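# Move bottle M9 from fridge bin to bench, shut door

## Task

Look at the two bottles in the bin inside the refrigerator. If one is marked M9, lift it out and set it upright on the bench, keep the other bottle upright in the refrigerator, and close the refrigerator door. If neither is marked M9, take nothing out, close the door, and press the CALL key on the operator panel until it latches down. A mistaken call is permanent, so press CALL only once you are sure neither bottle is M9.

## Robot and tools

Robot: two UR12e-type arms, left_arm and right_arm, each carrying a Robotiq 140 gripper with foldable fingers. Each arm rides its own carriage on one shared floor track: left_rail carries left_arm and is always the one at larger y; right_rail carries right_arm. The names have nothing to do with which side appears in an image.

Frame: a single scene frame fixed to the table. z = 0 is the table top with +z up, +x is the direction the arms face, +y is to their left. The track runs along y at x = 0, y = 0 being its middle, and the table starts at x = 0.17 m. An arm's base sits at x = 0, y = its carriage position_m, z = 0.04 m. Results report end_effector_position in metres (the point between closed pads; fingertips extend about 33 mm further, 9 mm when wide open), end_effector_quat_wxyz, and velocities in m/s and rad/s. These readings can be a few cm off, more at long reach. The gripper's fingers point along its +z, close along its y, and a block juts about 10 cm toward its +x.

execute_actions(actions, cameras): actions is a list holding at most one action; an empty list just reports state and images. An action can have:
- rows: 1 to 15 rows, one per control step of 1/30 s. Every row is one list of 18 numbers, each in [-1, 1], covering both arms even if only one moves. The first 9 are left_arm: six joint offsets (shoulder pan, shoulder lift, elbow, wrist 1, wrist 2, wrist 3), then gripper position, force_limit, speed. The last 9 are the same for right_arm. Joint numbers are offsets, not poses. They count from the Joint targets as they stood at the start of the action, not from the previous row, so sending the same offset in the next call moves further. Scale: 1.0 = 1.481 rad for the pan and lift, 2.222 rad for the elbow and wrists. Stated joint ranges are ±6.283 rad, elbow ±3.142. A request more than 0.010 rad beyond a range is refused. A joint sent past its real end stops there, and the result says "joint sent to its limit".
- Gripper numbers are absolute commands, not offsets. position: +1 = 140 mm open, about -0.8 = pads touching, -1 = close until blocked. force_limit: grip force, roughly 14 N at -1 up to 58 N at +1. speed: closing rate, 30 mm/s at -1 up to 250 at +1; a faster close also grips harder. Both start at +1. To leave a gripper as it is, repeat its last three numbers; 0 is a real command.
- steps: 1 to 450, default 15, at least as many as there are rows. After the last row, arms keep heading to that row's targets, so give big moves more steps.
- until: stops the action early on rail conditions, e.g. {"left_rail": {"position_status": ["!=", "moving"]}}, {"all": {"status": "ended"}} or {"any": {"status": "ended"}}. Numbers need a comparison operator. It does not stop the arms.
- left_rail / right_rail: position_m (left -0.8 to 1.5 m, right -1.5 to 0.8 m) is an absolute place on the track. Also speed_m_s (0.01 to 1) and acceleration_factor (0.1 to 1), or {"stop": true}. To drive, send position_m and then wait with until. The carriages must stay about 0.78 m apart. Let a carriage arrive before placing its gripper.
cameras picks views: cam_high, cam_low, cam_bench_left, cam_bench_mid, cam_bench_right, cam_left_wrist, cam_right_wrist (each 896x504). Omitted means all; [] means none.

zoom_image(camera, region [x0,y0,x1,y1] in pixels, at most 504x504): a closer view of the latest image. Use it to read the lettering on the bottles.
zero_wrist_force(arm): tares that arm's wrist force and torque sensor.
read_manual(section): licence texts only.
finished_scene(scene=1): ends the scene for good.

Result lines: Joint positions and Joint velocities per arm (rail in m, then six joints in rad). Joint targets are what the joints are commanded to, and offsets count from them. Joint torques have positive toward larger angles. Wrist force and torque are in the gripper's own axes. Motor temperatures appear with a MOTOR HOT line at 70 °C; at 85 °C the arm brakes for 30–60 s. Tool commands. object_status: 0 moving, 1 blocked while opening, 2 blocked while closing (a grip), 3 reached target or pads met. position_measured is in counts: 3 open, 75 ≈ 100 mm, 139 ≈ 60 mm, 200 ≈ 20 mm, 230 pads meet. Rail position_status is moving, done, contact_stop, time_out, stopped, or stopped_with_arm/for_other_arm/for_other_carriage. position_answer taken/not_taken. "joint command not followed" means the clearance check altered the arm's targets.

Gripping: close with -1 and confirm object_status 2. Grip with the outer quarter of the pads, near the fingertips; deeper in, the fingers fold and a narrow bottle may slip. Pressing fingertips into a surface folds them quietly. To grip harder, raise force_limit and change position to -0.98.

Limits and care: a joint's target can't run ahead of its measured angle by more than 0.434/0.651 rad, and targets are scaled back if the gripper would jump over 150 mm, so split big moves. Contact force over about 150 N or joint torque at its limit (pan and lift 290, elbow 132, wrists 47.5 N m) stops the arm for 10 s. Avoid any contact between the two arms. Don't drop or fling the bottle, release it only when still, and don't slam the door or hit things hard. Anything that falls off the table, or lands on the track or the strip beside it, fails the task. Loose objects may be nudged now and then.

Each tool is called after ">>>" by a JSON object that holds its "op" and its "data", one argument or row to a line.

## Session

>>> {"op": "execute_actions", "data": {
  "actions": []
}}

Scene clock: 0.00 s.
left_arm: end_effector_position=(+0.3563, +1.3433, +0.5790) position_measured=3 object_status=3 end_effector_quat_wxyz=(+0.000, +0.000, +1.000, +0.000) | right_arm: end_effector_position=(+0.3563, -1.3070, +0.5790) position_measured=3 object_status=3 end_effector_quat_wxyz=(+0.000, +0.000, +1.000, +0.000)
Joint positions: left_arm=[1.265 -0.281 -2.157 1.821 -1.235 -1.571 -0.28] | right_arm=[-1.386 -0.28 -2.157 1.821 -1.235 -1.571 -0.281]
Joint velocities: within noise
Joint torques (N m): no reading
Motor temperatures (°C): left_arm=[35 37 35 33 37 31] | right_arm=[35 37 31 35 42 29]
Wrist force (N): no reading
Wrist torque (N m): no reading
Wrist force, peak (N): no reading
Joint targets: left_arm=[1.265 -0.281 -2.157 1.821 -1.235 -1.571 -0.280] | right_arm=[-1.386 -0.280 -2.157 1.821 -1.235 -1.571 -0.281]
Tool commands: left_gripper/position=+1.0 left_gripper/force_limit=+1.0 left_gripper/speed=+1.0 right_gripper/position=+1.0 right_gripper/force_limit=+1.0 right_gripper/speed=+1.0
left_rail: position_m=1.265 position_status=done
right_rail: position_m=-1.386 position_status=done

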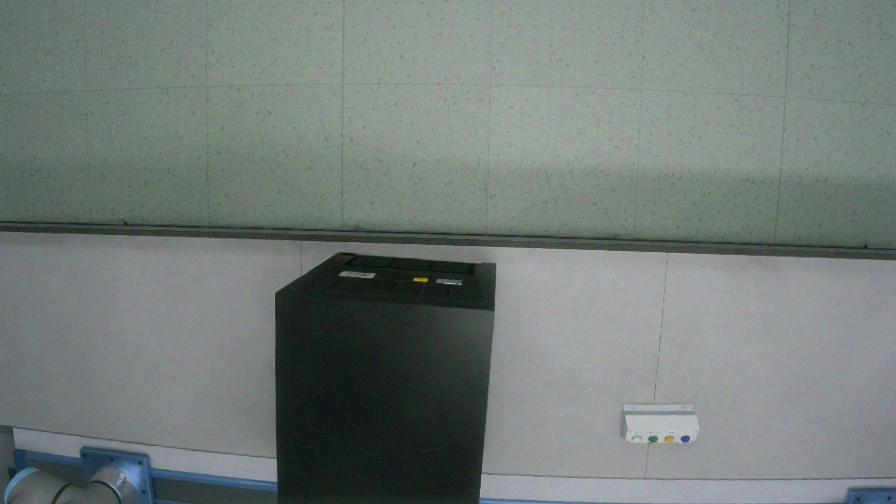

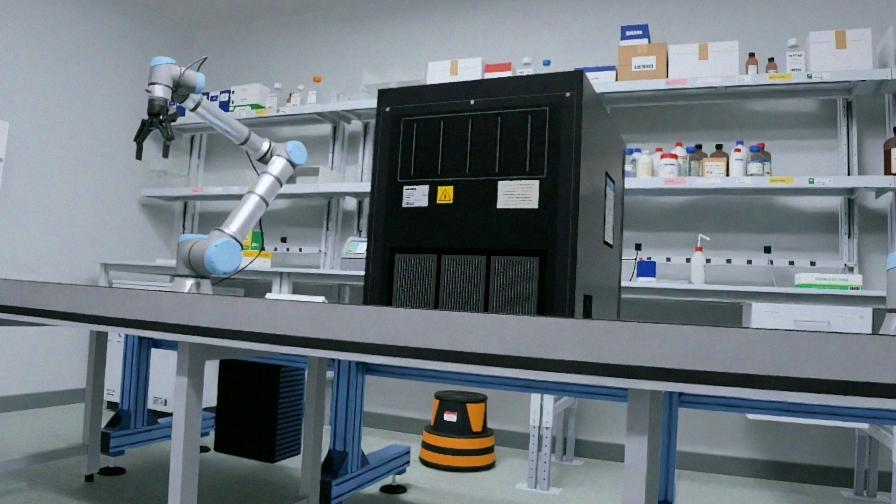

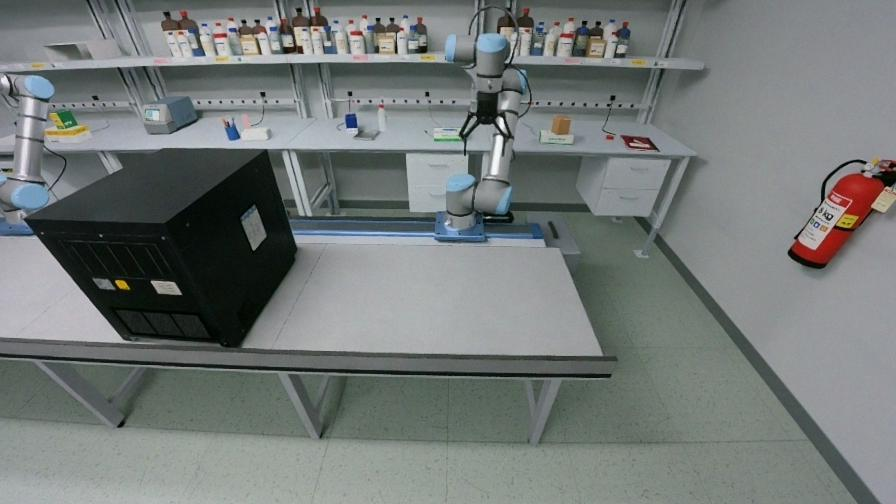

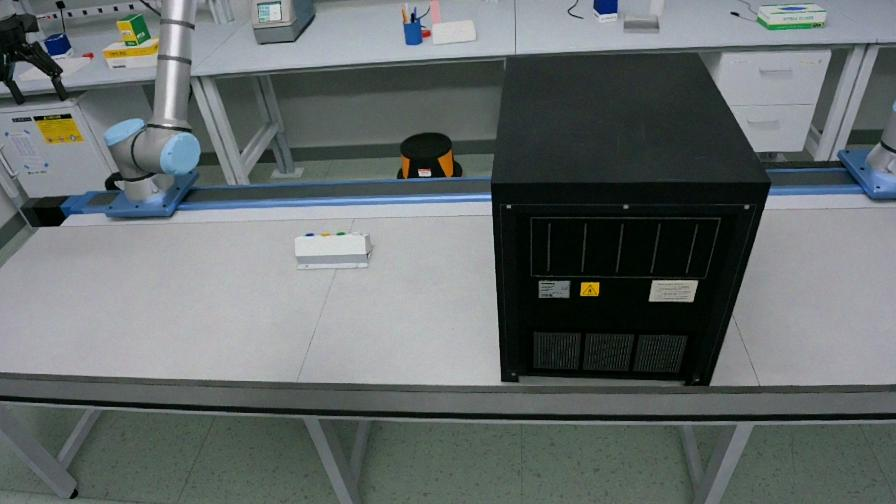

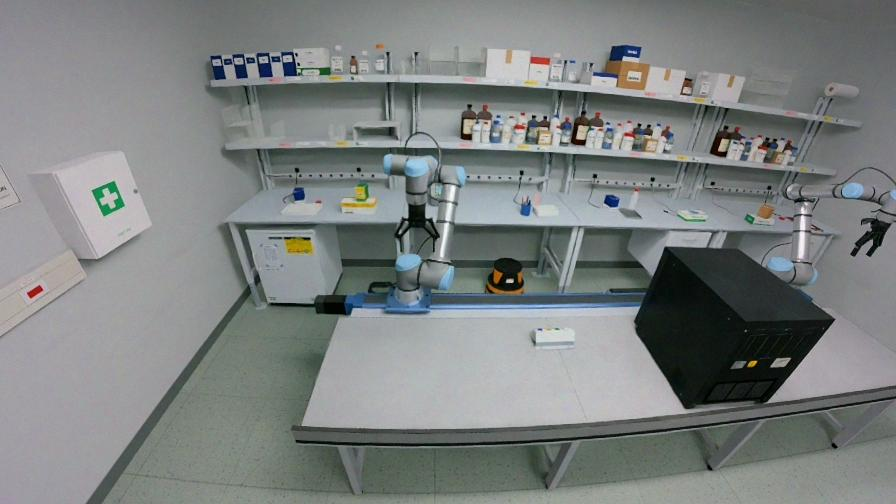

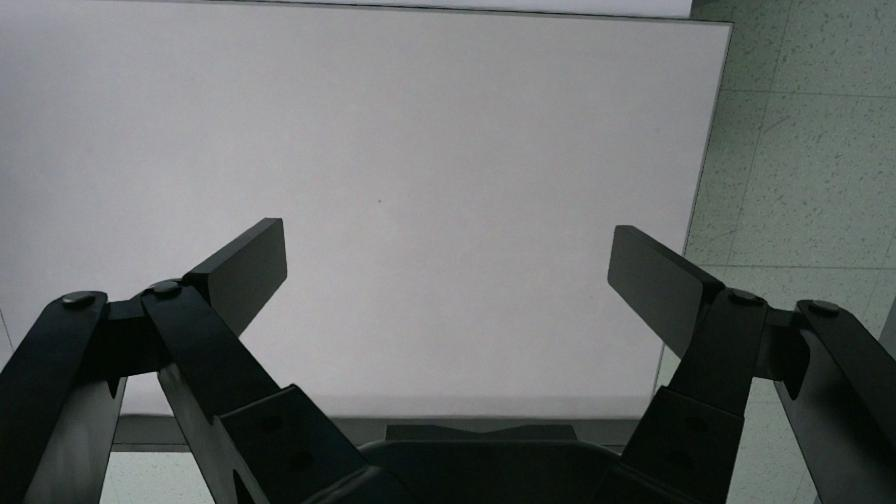

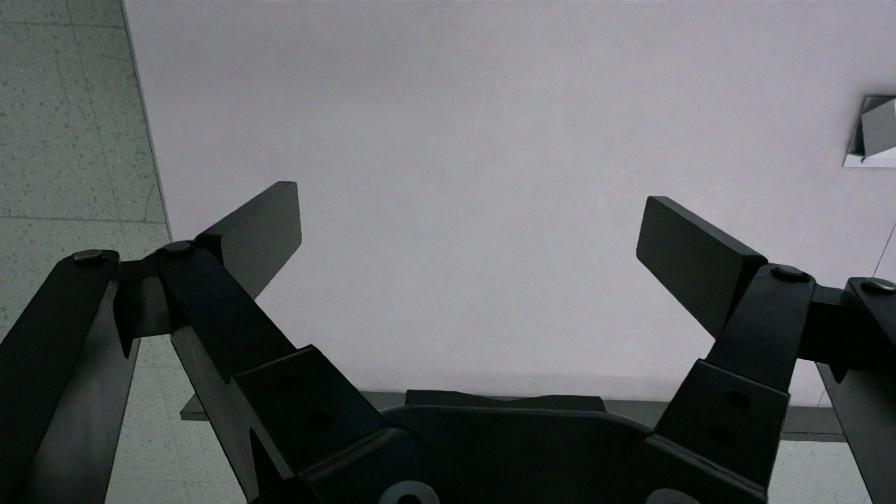

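>>> {"op": "execute_actions", "data": {
  "actions": [
    {"rows":[[-0.945,0,0,0,0,0,1,1,1,0,0,0,0,0,0,1,1,1]],"steps":40}
  ],
  "cameras": ["cam_left_wrist","cam_bench_left"]
}}

>>> {"op": "execute_actions", "data": {
  "actions": [
    {"rows":[[-0.426,0.743,-0.237,0.449,0.374,0.126,1,1,1,0,0,0,0,0,0,1,1,1]],"steps":50}
  ]
}}

Scene clock: 32.13 s.
left_arm: end_effector_position=(+0.1381, +0.9270, +0.5790) position_measured=3 object_status=3 end_effector_quat_wxyz=(+0.000, +0.644, +0.765, +0.000) | right_arm: end_effector_position=(+0.3563, -1.3070, +0.5790) position_measured=3 object_status=3 end_effector_quat_wxyz=(+0.000, +0.000, +1.000, +0.000)
Joint positions: left_arm=[1.265 -1.68 -2.157 1.821 -1.235 -1.571 -0.28] | right_arm=[-1.386 -0.28 -2.157 1.821 -1.235 -1.571 -0.28]
Joint torques (N m): left_arm=[-7.9 -7.75 -48.76 -4.86 -0.22 -0.41] | right_arm=[-0.38 0.51 -48.69 -4.27 0.24 -0.25]
Wrist force (N): left_arm=[-0.2 0.1 0.4] | right_arm=[-0.4 0.0 -0.3]
Wrist torque (N m): left_arm=[0.06 0.07 -0.01] | right_arm=[0.00 0.08 0.00]
Wrist force, peak (N): left_arm=[2.6 8.9 -0.1] | right_arm=[-0.5 0.5 -0.7]
Joint targets: left_arm=[1.265 -1.680 -2.157 1.821 -1.235 -1.571 -0.280] | right_arm=[-1.386 -0.280 -2.157 1.821 -1.235 -1.571 -0.281]
left_rail: position_m=1.265 position_status=done
right_rail: position_m=-1.386 position_status=done
Images, in order (width x height): cam_bench_left 896x504, cam_left_wrist 896x504.

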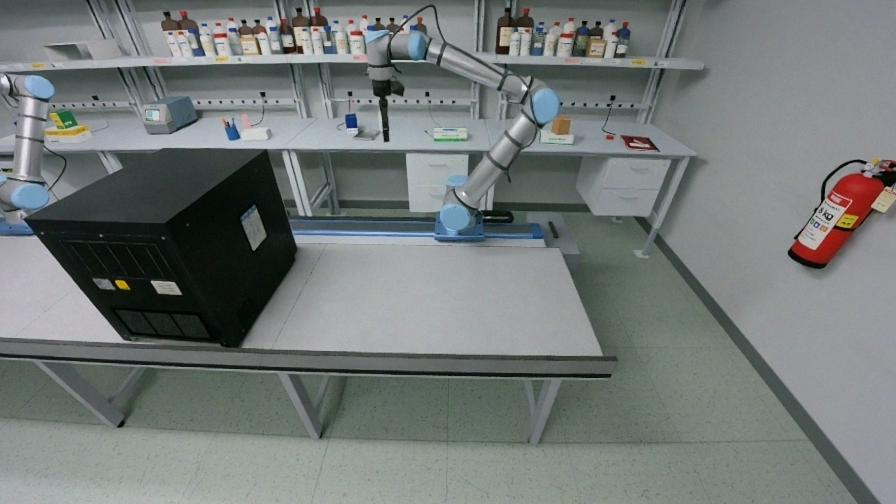

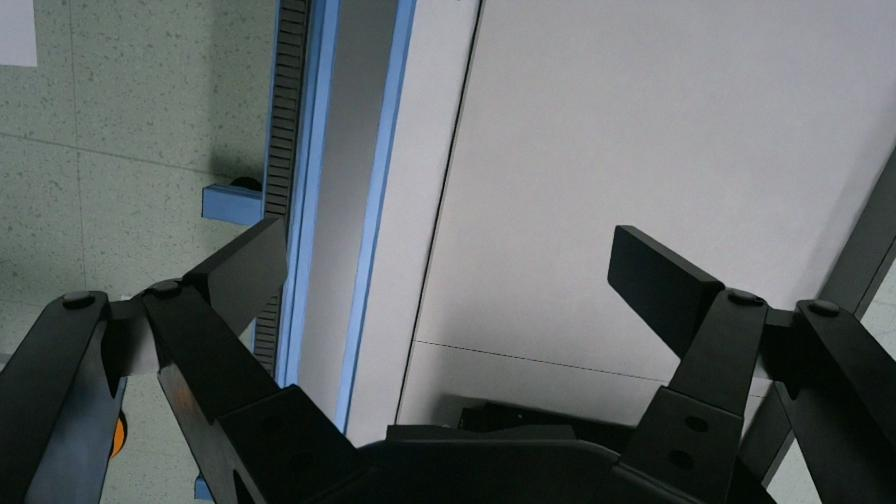

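Scene clock: 34.00 s.
left_arm: end_effector_position=(-0.1090, +0.5145, +0.4996) position_measured=3 object_status=3 end_effector_quat_wxyz=(+0.000, +0.707, +0.000, +0.707) | right_arm: end_effector_position=(+0.3563, -1.3070, +0.5790) position_measured=3 object_status=3 end_effector_quat_wxyz=(+0.000, +0.000, +1.000, +0.000)
Joint positions: left_arm=[1.265 -2.311 -1.056 1.294 -0.237 -0.74 -0.001] | right_arm=[-1.386 -0.28 -2.157 1.821 -1.235 -1.571 -0.28]
Joint torques (N m): left_arm=[-7.23 -71.35 -54.42 5.99 3.64 2.99] | right_arm=[0.68 4.45 -49.25 -4.5 0.36 -0.24]
Wrist force (N): left_arm=[0.8 0.9 3.1] | right_arm=[-0.2 0.2 -0.2]
Wrist torque (N m): left_arm=[-0.25 0.15 0.31] | right_arm=[0.05 0.03 0.00]
Wrist force, peak (N): left_arm=[12.5 8.4 7.4] | right_arm=[0.2 0.5 -0.8]
Joint targets: left_arm=[1.265 -2.311 -1.056 1.294 -0.237 -0.740 -0.001] | right_arm=[-1.386 -0.280 -2.157 1.821 -1.235 -1.571 -0.281]
left_rail: position_m=1.265 position_status=done
right_rail: position_m=-1.386 position_status=done

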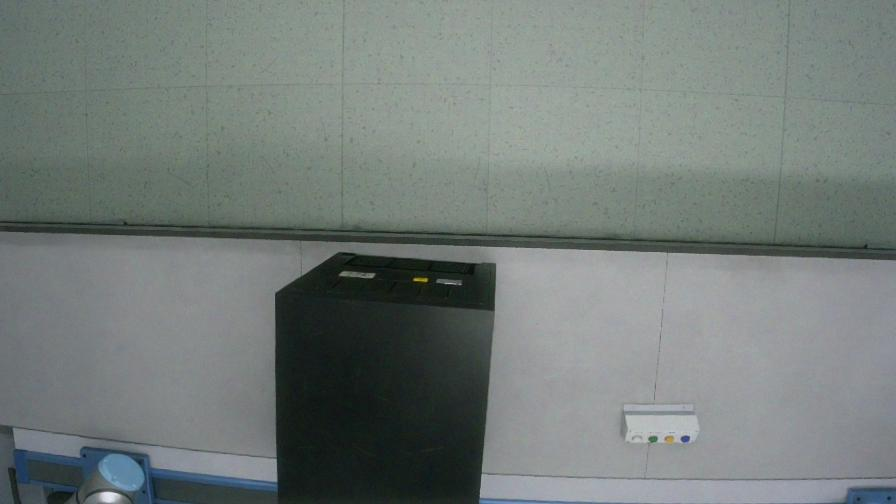

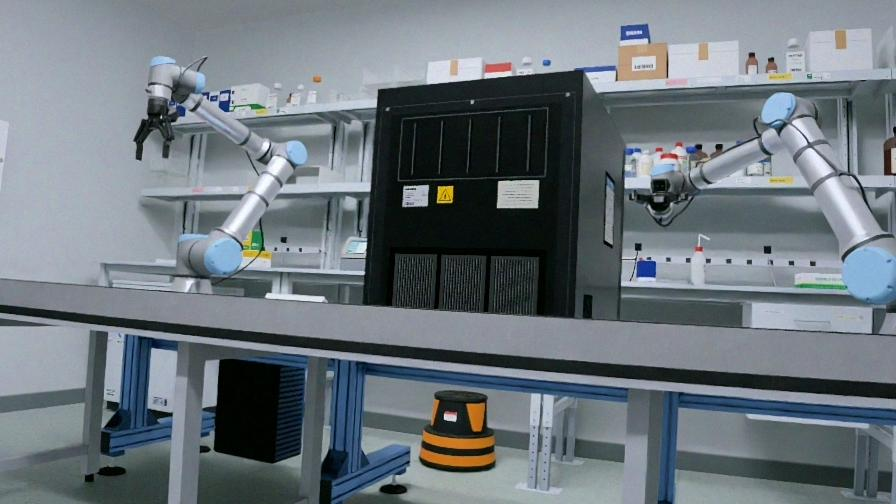

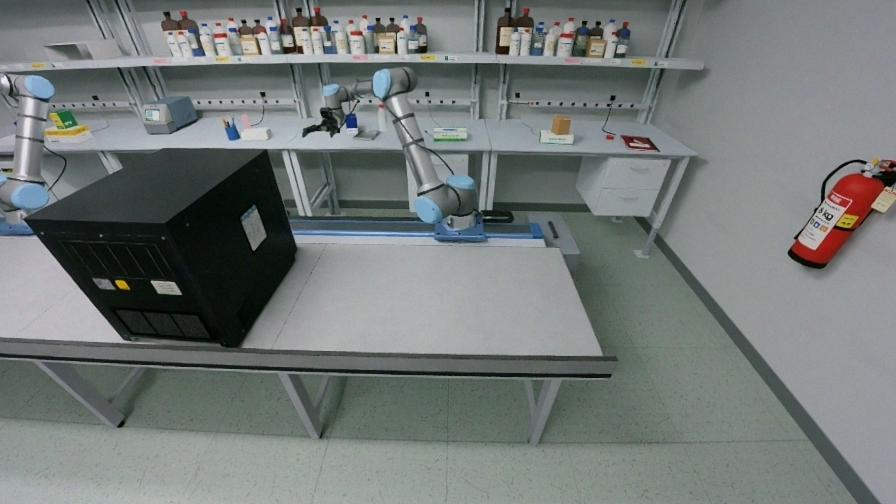

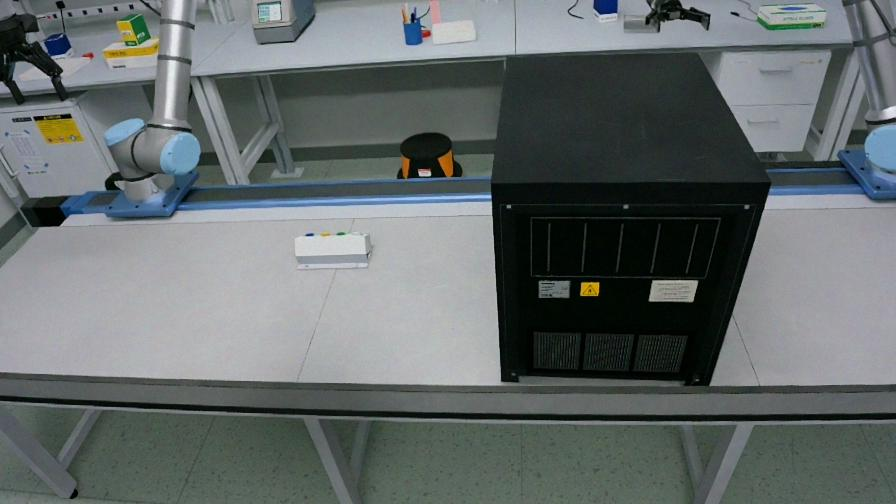

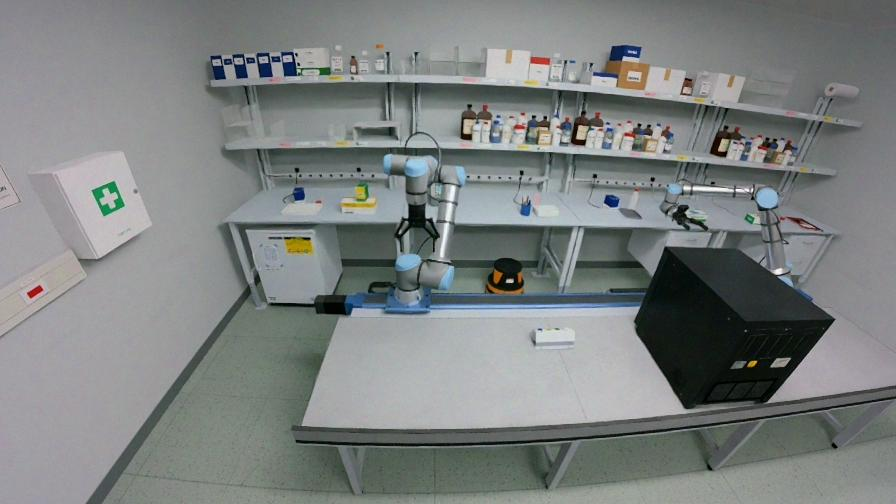

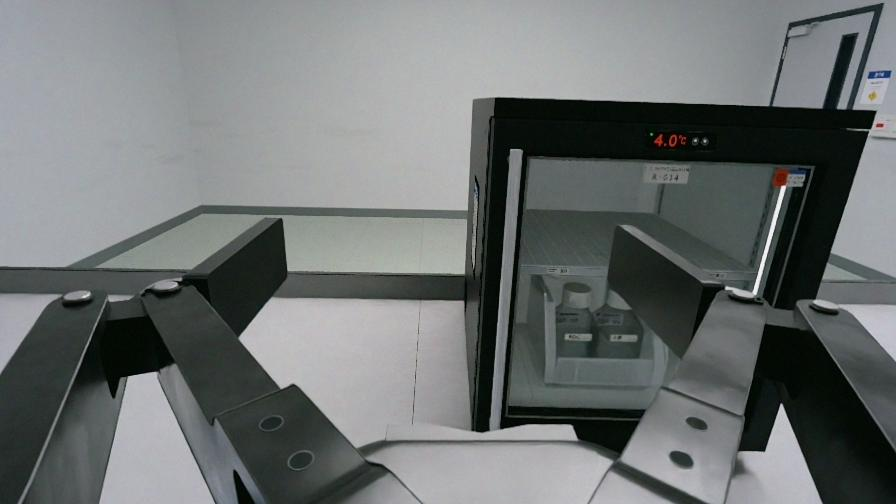

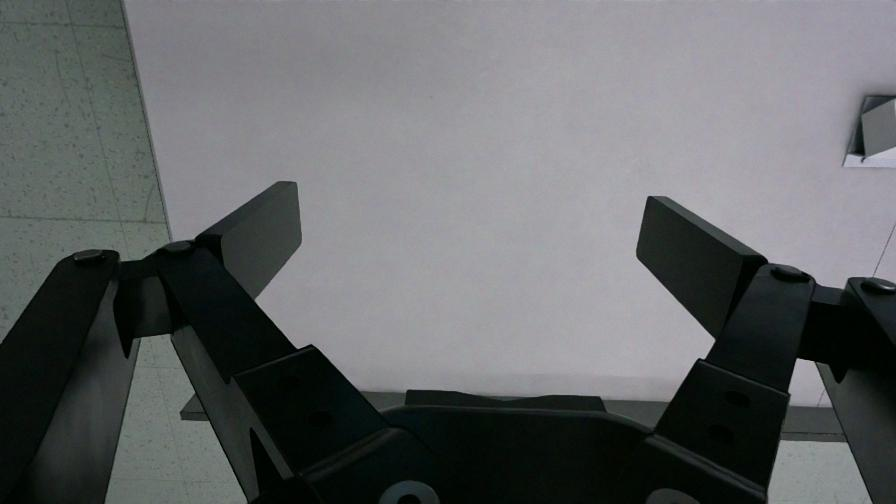

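>>> {"op": "zoom_image", "data": {
  "camera": "cam_left_wrist",
  "region": [460, 80, 892, 460]
}}

>>> {"op": "zoom_image", "data": {
  "camera": "cam_left_wrist",
  "region": [530, 260, 670, 400]
}}

Scaled by 1.167.

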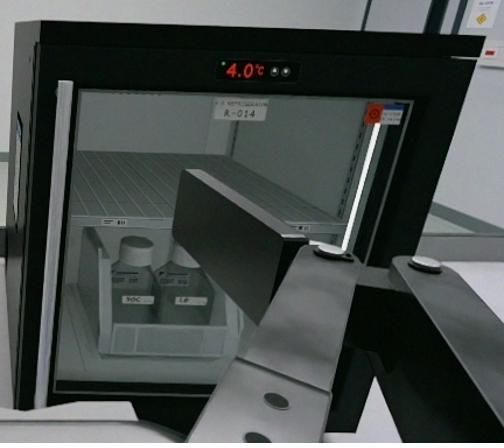

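Scaled by 3.600.

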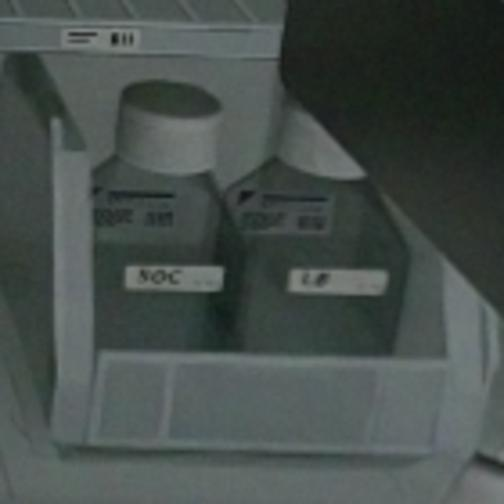

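>>> {"op": "execute_actions", "data": {
  "actions": [
    {"left_rail":{"position_m":1.06,"speed_m_s":0.4,"acceleration_factor":0.5},"steps":120,"until":{"left_rail":{"position_status":["!=","moving"]}}}
  ],
  "cameras": ["cam_left_wrist"]
}}

>>> {"op": "zoom_image", "data": {
  "camera": "cam_left_wrist",
  "region": [300, 240, 460, 400]
}}

>>> {"op": "zoom_image", "data": {
  "camera": "cam_left_wrist",
  "region": [230, 60, 730, 460]
}}

Scene clock: 45.80 s.
left_arm: end_effector_position=(-0.1091, +0.3098, +0.4996) position_measured=3 object_status=3 end_effector_quat_wxyz=(+0.000, +0.707, +0.000, +0.707) | right_arm: end_effector_position=(+0.3563, -1.3070, +0.5790) position_measured=3 object_status=3 end_effector_quat_wxyz=(+0.000, +0.000, +1.000, +0.000)
Joint positions: left_arm=[1.06 -2.311 -1.056 1.294 -0.237 -0.74 -0.001] | right_arm=[-1.386 -0.28 -2.157 1.821 -1.235 -1.571 -0.28]
Joint torques (N m): left_arm=[0.06 -79.55 -51.48 5.09 2.45 2.8] | right_arm=[3.15 2.71 -48.83 -4.48 -0.31 -0.44]
Wrist force (N): left_arm=[1.2 0.9 2.9] | right_arm=[-0.3 0.6 0.1]
Wrist torque (N m): left_arm=[-0.25 0.07 0.31] | right_arm=[0.14 0.07 -0.01]
Wrist force, peak (N): left_arm=[1.3 0.9 3.3] | right_arm=[0.6 0.4 -0.7]
Joint targets: left_arm=[1.060 -2.311 -1.056 1.294 -0.237 -0.740 -0.001] | right_arm=[-1.386 -0.280 -2.157 1.821 -1.235 -1.571 -0.281]
Tool commands: left_gripper/position=+1.0 left_gripper/force_limit=+1.0 left_gripper/speed=+1.0 right_gripper/position=+1.0 right_gripper/force_limit=+1.0 right_gripper/speed=+1.0
left_rail: position_m=1.060 speed_m_s=0.40 position_status=done
right_rail: position_m=-1.386 position_status=done
Images, in order (width x height): cam_left_wrist 896x504.

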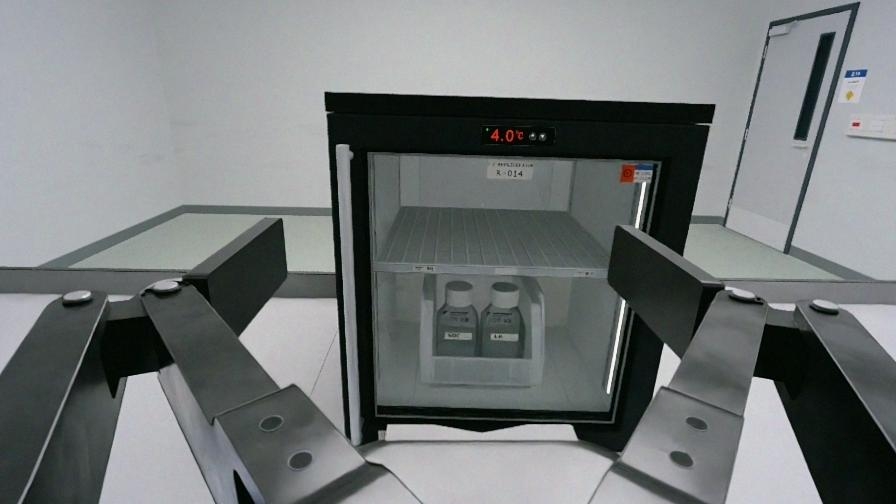

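Scaled by 3.150.

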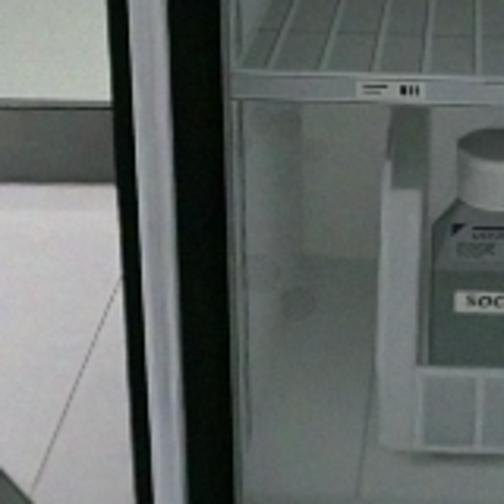

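Scaled by 1.008.

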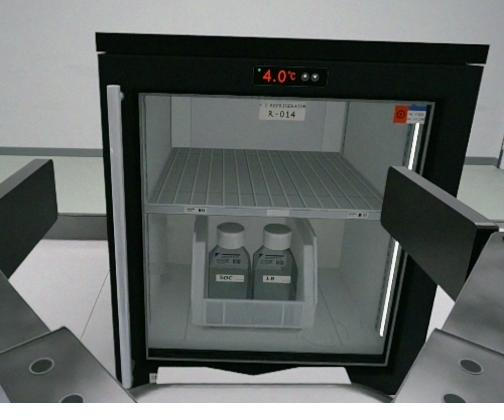

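>>> {"op": "zoom_image", "data": {
  "camera": "cam_left_wrist",
  "region": [425, 270, 545, 390]
}}

>>> {"op": "zoom_image", "data": {
  "camera": "cam_left_wrist",
  "region": [320, 85, 480, 180]
}}

>>> {"op": "zoom_image", "data": {
  "camera": "cam_left_wrist",
  "region": [330, 350, 680, 460]
}}

>>> {"op": "zoom_image", "data": {
  "camera": "cam_high",
  "region": [600, 390, 720, 460]
}}

>>> {"op": "zoom_image", "data": {
  "camera": "cam_bench_mid",
  "region": [280, 220, 390, 280]
}}

Scaled by 4.200.

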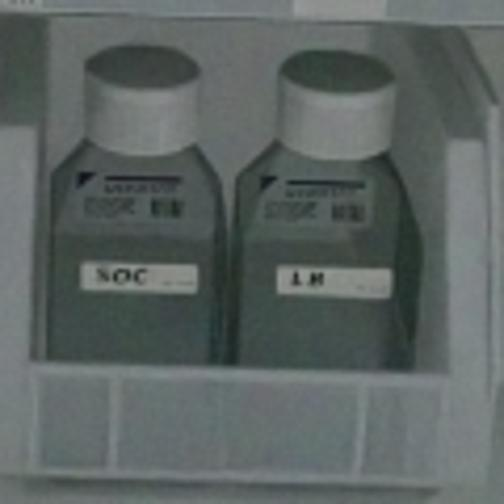

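Scaled by 3.150.

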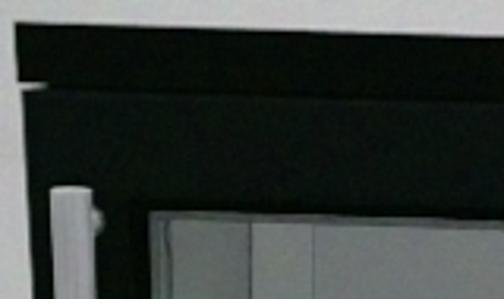

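Scaled by 1.440.

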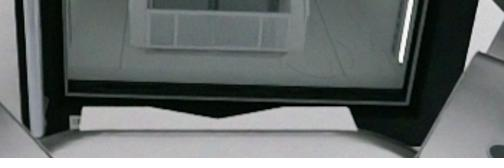

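This scene's latest camera images include none from cam_high. They are from: cam_left_wrist. cam_high's image comes with the result of a call that names it in "cameras".

This scene's latest camera images include none from cam_bench_mid. They are from: cam_left_wrist. cam_bench_mid's image comes with the result of a call that names it in "cameras".

>>> {"op": "execute_actions", "data": {
  "actions": [
    {"left_rail":{"position_m":1.48,"speed_m_s":0.5},"steps":120,"until":{"left_rail":{"position_status":["!=","moving"]}}}
  ],
  "cameras": ["cam_left_wrist","cam_high","cam_bench_mid","cam_bench_right"]
}}

>>> {"op": "zoom_image", "data": {
  "camera": "cam_left_wrist",
  "region": [600, 90, 896, 260]
}}

>>> {"op": "zoom_image", "data": {
  "camera": "cam_bench_mid",
  "region": [280, 220, 390, 280]
}}

>>> {"op": "zoom_image", "data": {
  "camera": "cam_high",
  "region": [600, 380, 720, 460]
}}

>>> {"op": "zoom_image", "data": {
  "camera": "cam_left_wrist",
  "region": [600, 340, 760, 504]
}}

>>> {"op": "zoom_image", "data": {
  "camera": "cam_bench_right",
  "region": [510, 300, 600, 360]
}}

Scene clock: 60.87 s.
left_arm: end_effector_position=(-0.1090, +0.7298, +0.4996) position_measured=3 object_status=3 end_effector_quat_wxyz=(+0.000, +0.707, +0.000, +0.707) | right_arm: end_effector_position=(+0.3563, -1.3070, +0.5790) position_measured=3 object_status=3 end_effector_quat_wxyz=(+0.000, +0.000, +1.000, +0.000)
Joint positions: left_arm=[1.48 -2.311 -1.056 1.294 -0.237 -0.74 -0.001] | right_arm=[-1.386 -0.28 -2.157 1.821 -1.235 -1.571 -0.28]
Joint torques (N m): left_arm=[3.41 -87.43 -37.7 -0.91 -3.25 2.88] | right_arm=[2.62 3.89 -50.22 -4.83 0.23 -0.38]
Wrist force (N): left_arm=[0.8 1.0 2.6] | right_arm=[0.1 -0.1 0.5]
Wrist torque (N m): left_arm=[-0.24 0.17 0.30] | right_arm=[-0.02 -0.01 -0.01]
Wrist force, peak (N): left_arm=[1.2 2.3 2.8] | right_arm=[0.4 -0.2 -0.9]
Joint targets: left_arm=[1.480 -2.311 -1.056 1.294 -0.237 -0.740 -0.001] | right_arm=[-1.386 -0.280 -2.157 1.821 -1.235 -1.571 -0.281]
Tool commands: left_gripper/position=+1.0 left_gripper/force_limit=+1.0 left_gripper/speed=+1.0 right_gripper/position=+1.0 right_gripper/force_limit=+1.0 right_gripper/speed=+1.0
left_rail: position_m=1.480 speed_m_s=0.50 position_status=done
right_rail: position_m=-1.386 position_status=done
Images, in order (width x height): cam_high 896x504, cam_bench_mid 896x504, cam_bench_right 896x504, cam_left_wrist 896x504.

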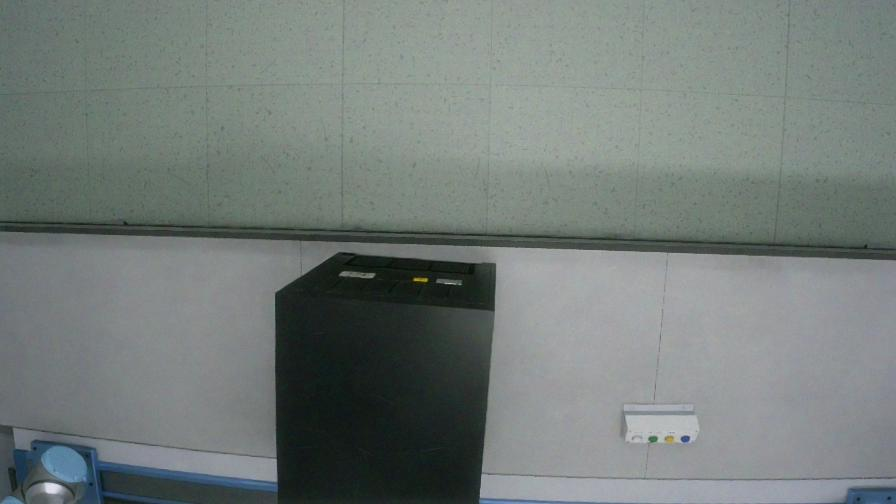

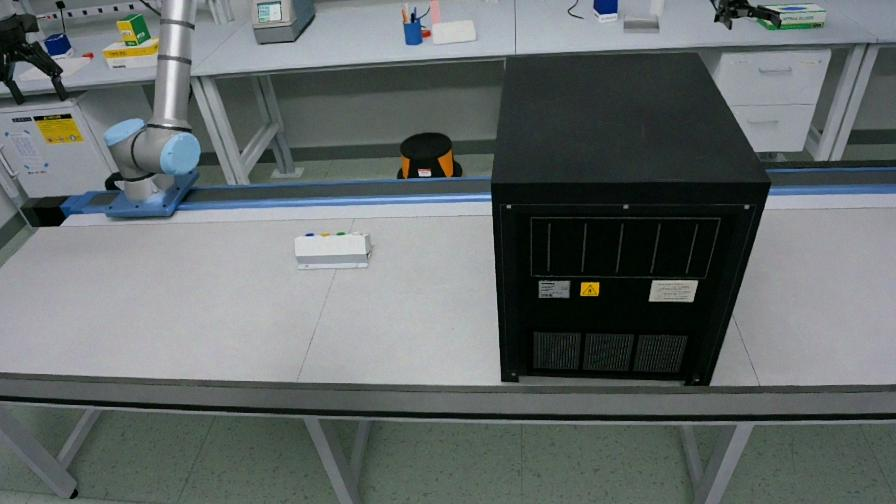

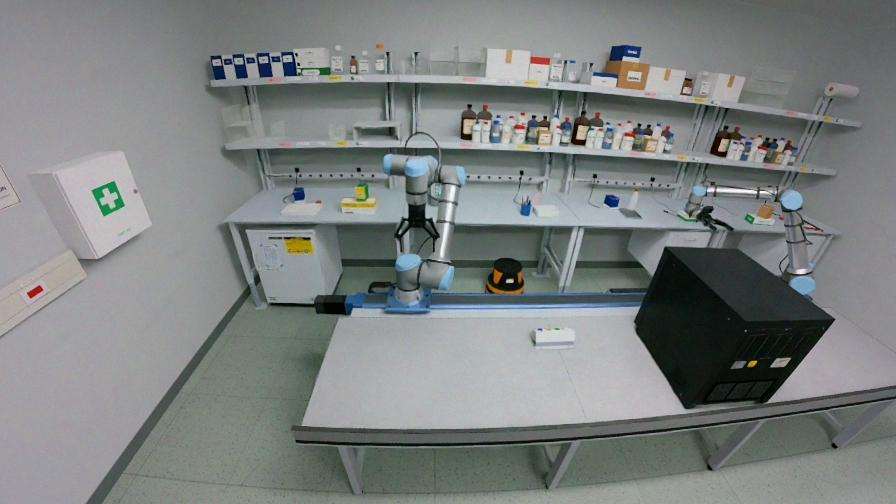

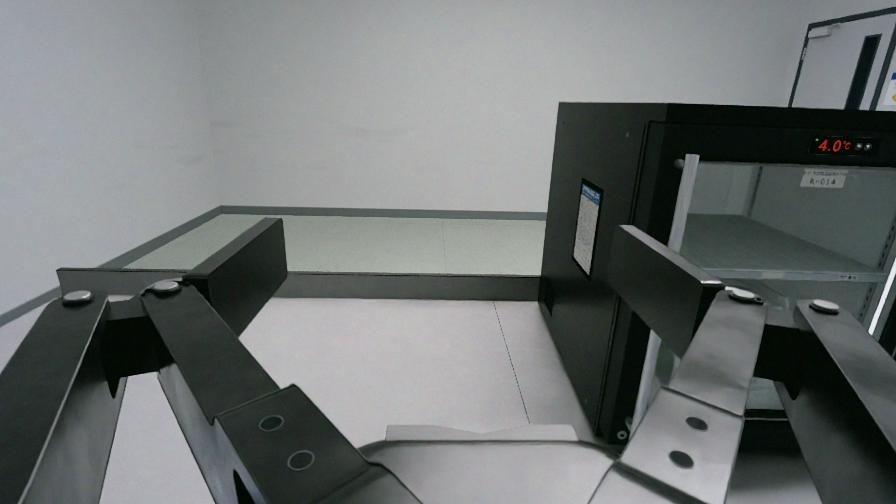

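Scaled by 1.703.

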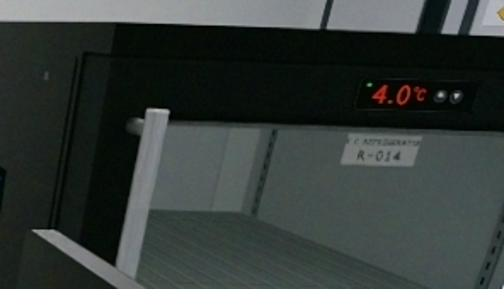

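Scaled by 4.582.

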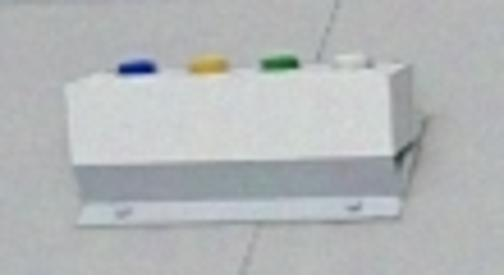

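Scaled by 4.200.

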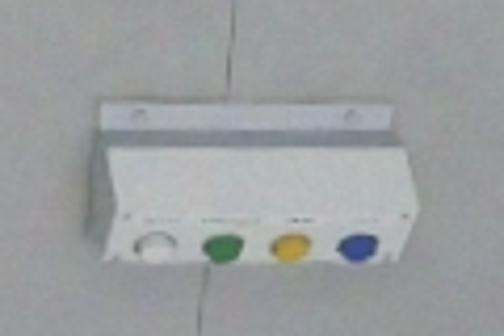

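Scaled by 3.073.

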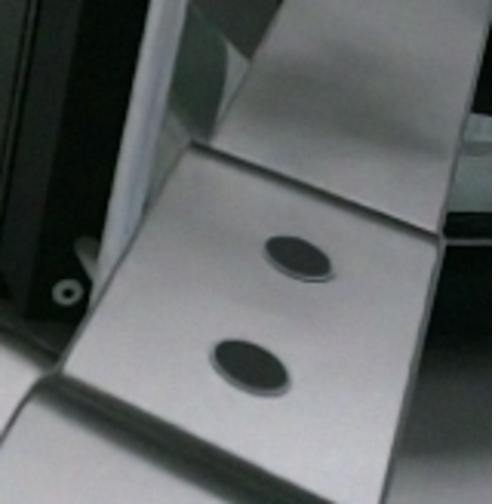

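Scaled by 5.600.

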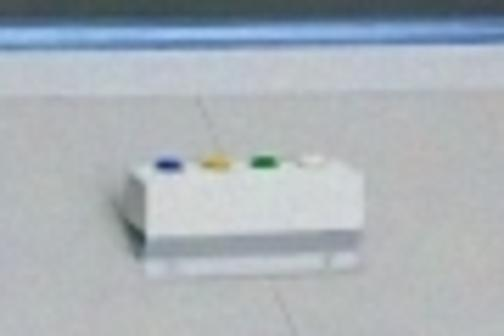

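>>> {"op": "execute_actions", "data": {
  "actions": [
    {"right_rail":{"position_m":-0.8,"speed_m_s":0.6,"acceleration_factor":0.5},"steps":150,"until":{"right_rail":{"position_status":["!=","moving"]}}}
  ],
  "cameras": ["cam_right_wrist","cam_bench_mid"]
}}

Scene clock: 70.20 s.
left_arm: end_effector_position=(-0.1090, +0.7298, +0.4996) position_measured=3 object_status=3 end_effector_quat_wxyz=(+0.000, +0.707, +0.000, +0.707) | right_arm: end_effector_position=(+0.3563, -0.7214, +0.5790) position_measured=3 object_status=3 end_effector_quat_wxyz=(+0.000, +0.000, +1.000, +0.000)
Joint positions: left_arm=[1.48 -2.311 -1.056 1.294 -0.237 -0.74 -0.001] | right_arm=[-0.8 -0.28 -2.157 1.821 -1.235 -1.571 -0.28]
Joint torques (N m): left_arm=[4.95 -75.48 -55.29 -1.13 -3.15 2.66] | right_arm=[3.42 5.01 -48.58 -4.41 -0.24 -0.75]
Wrist force (N): left_arm=[0.8 1.0 2.3] | right_arm=[0.0 0.0 0.1]
Wrist torque (N m): left_arm=[-0.24 0.16 0.31] | right_arm=[0.00 0.00 0.00]
Wrist force, peak (N): left_arm=[1.4 1.0 3.3] | right_arm=[0.4 -1.1 -0.8]
Joint targets: left_arm=[1.480 -2.311 -1.056 1.294 -0.237 -0.740 -0.001] | right_arm=[-0.800 -0.280 -2.157 1.821 -1.235 -1.571 -0.281]
Tool commands: left_gripper/position=+1.0 left_gripper/force_limit=+1.0 left_gripper/speed=+1.0 right_gripper/position=+1.0 right_gripper/force_limit=+1.0 right_gripper/speed=+1.0
left_rail: position_m=1.480 speed_m_s=0.50 position_status=done
right_rail: position_m=-0.800 speed_m_s=0.60 position_status=done
Images, in order (width x height): cam_bench_mid 896x504, cam_right_wrist 896x504.

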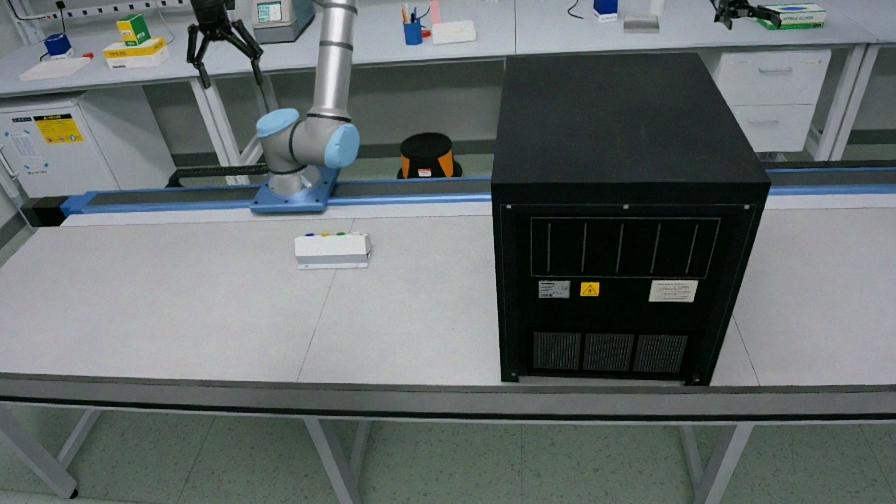

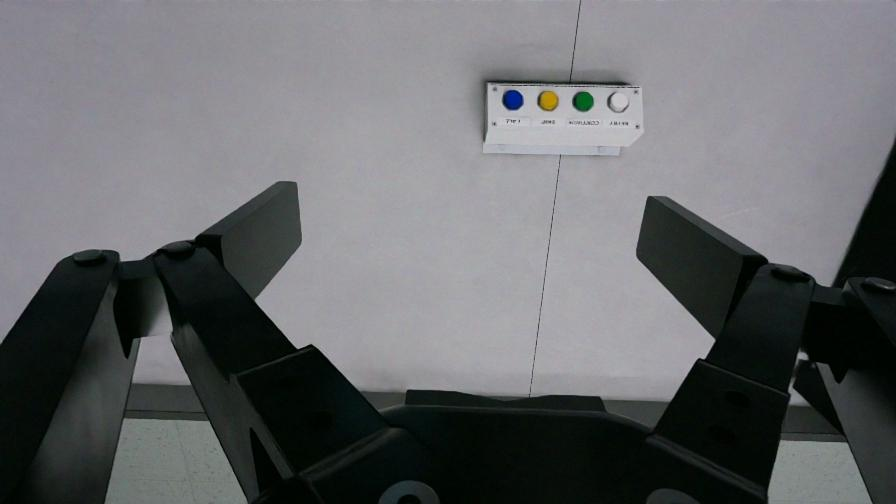

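>>> {"op": "zoom_image", "data": {
  "camera": "cam_right_wrist",
  "region": [470, 70, 660, 165]
}}

Scaled by 2.653.

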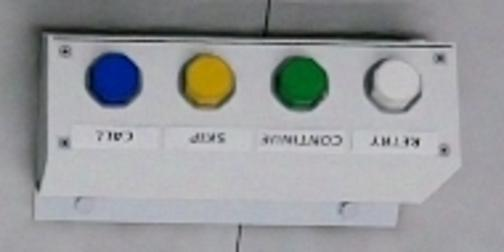

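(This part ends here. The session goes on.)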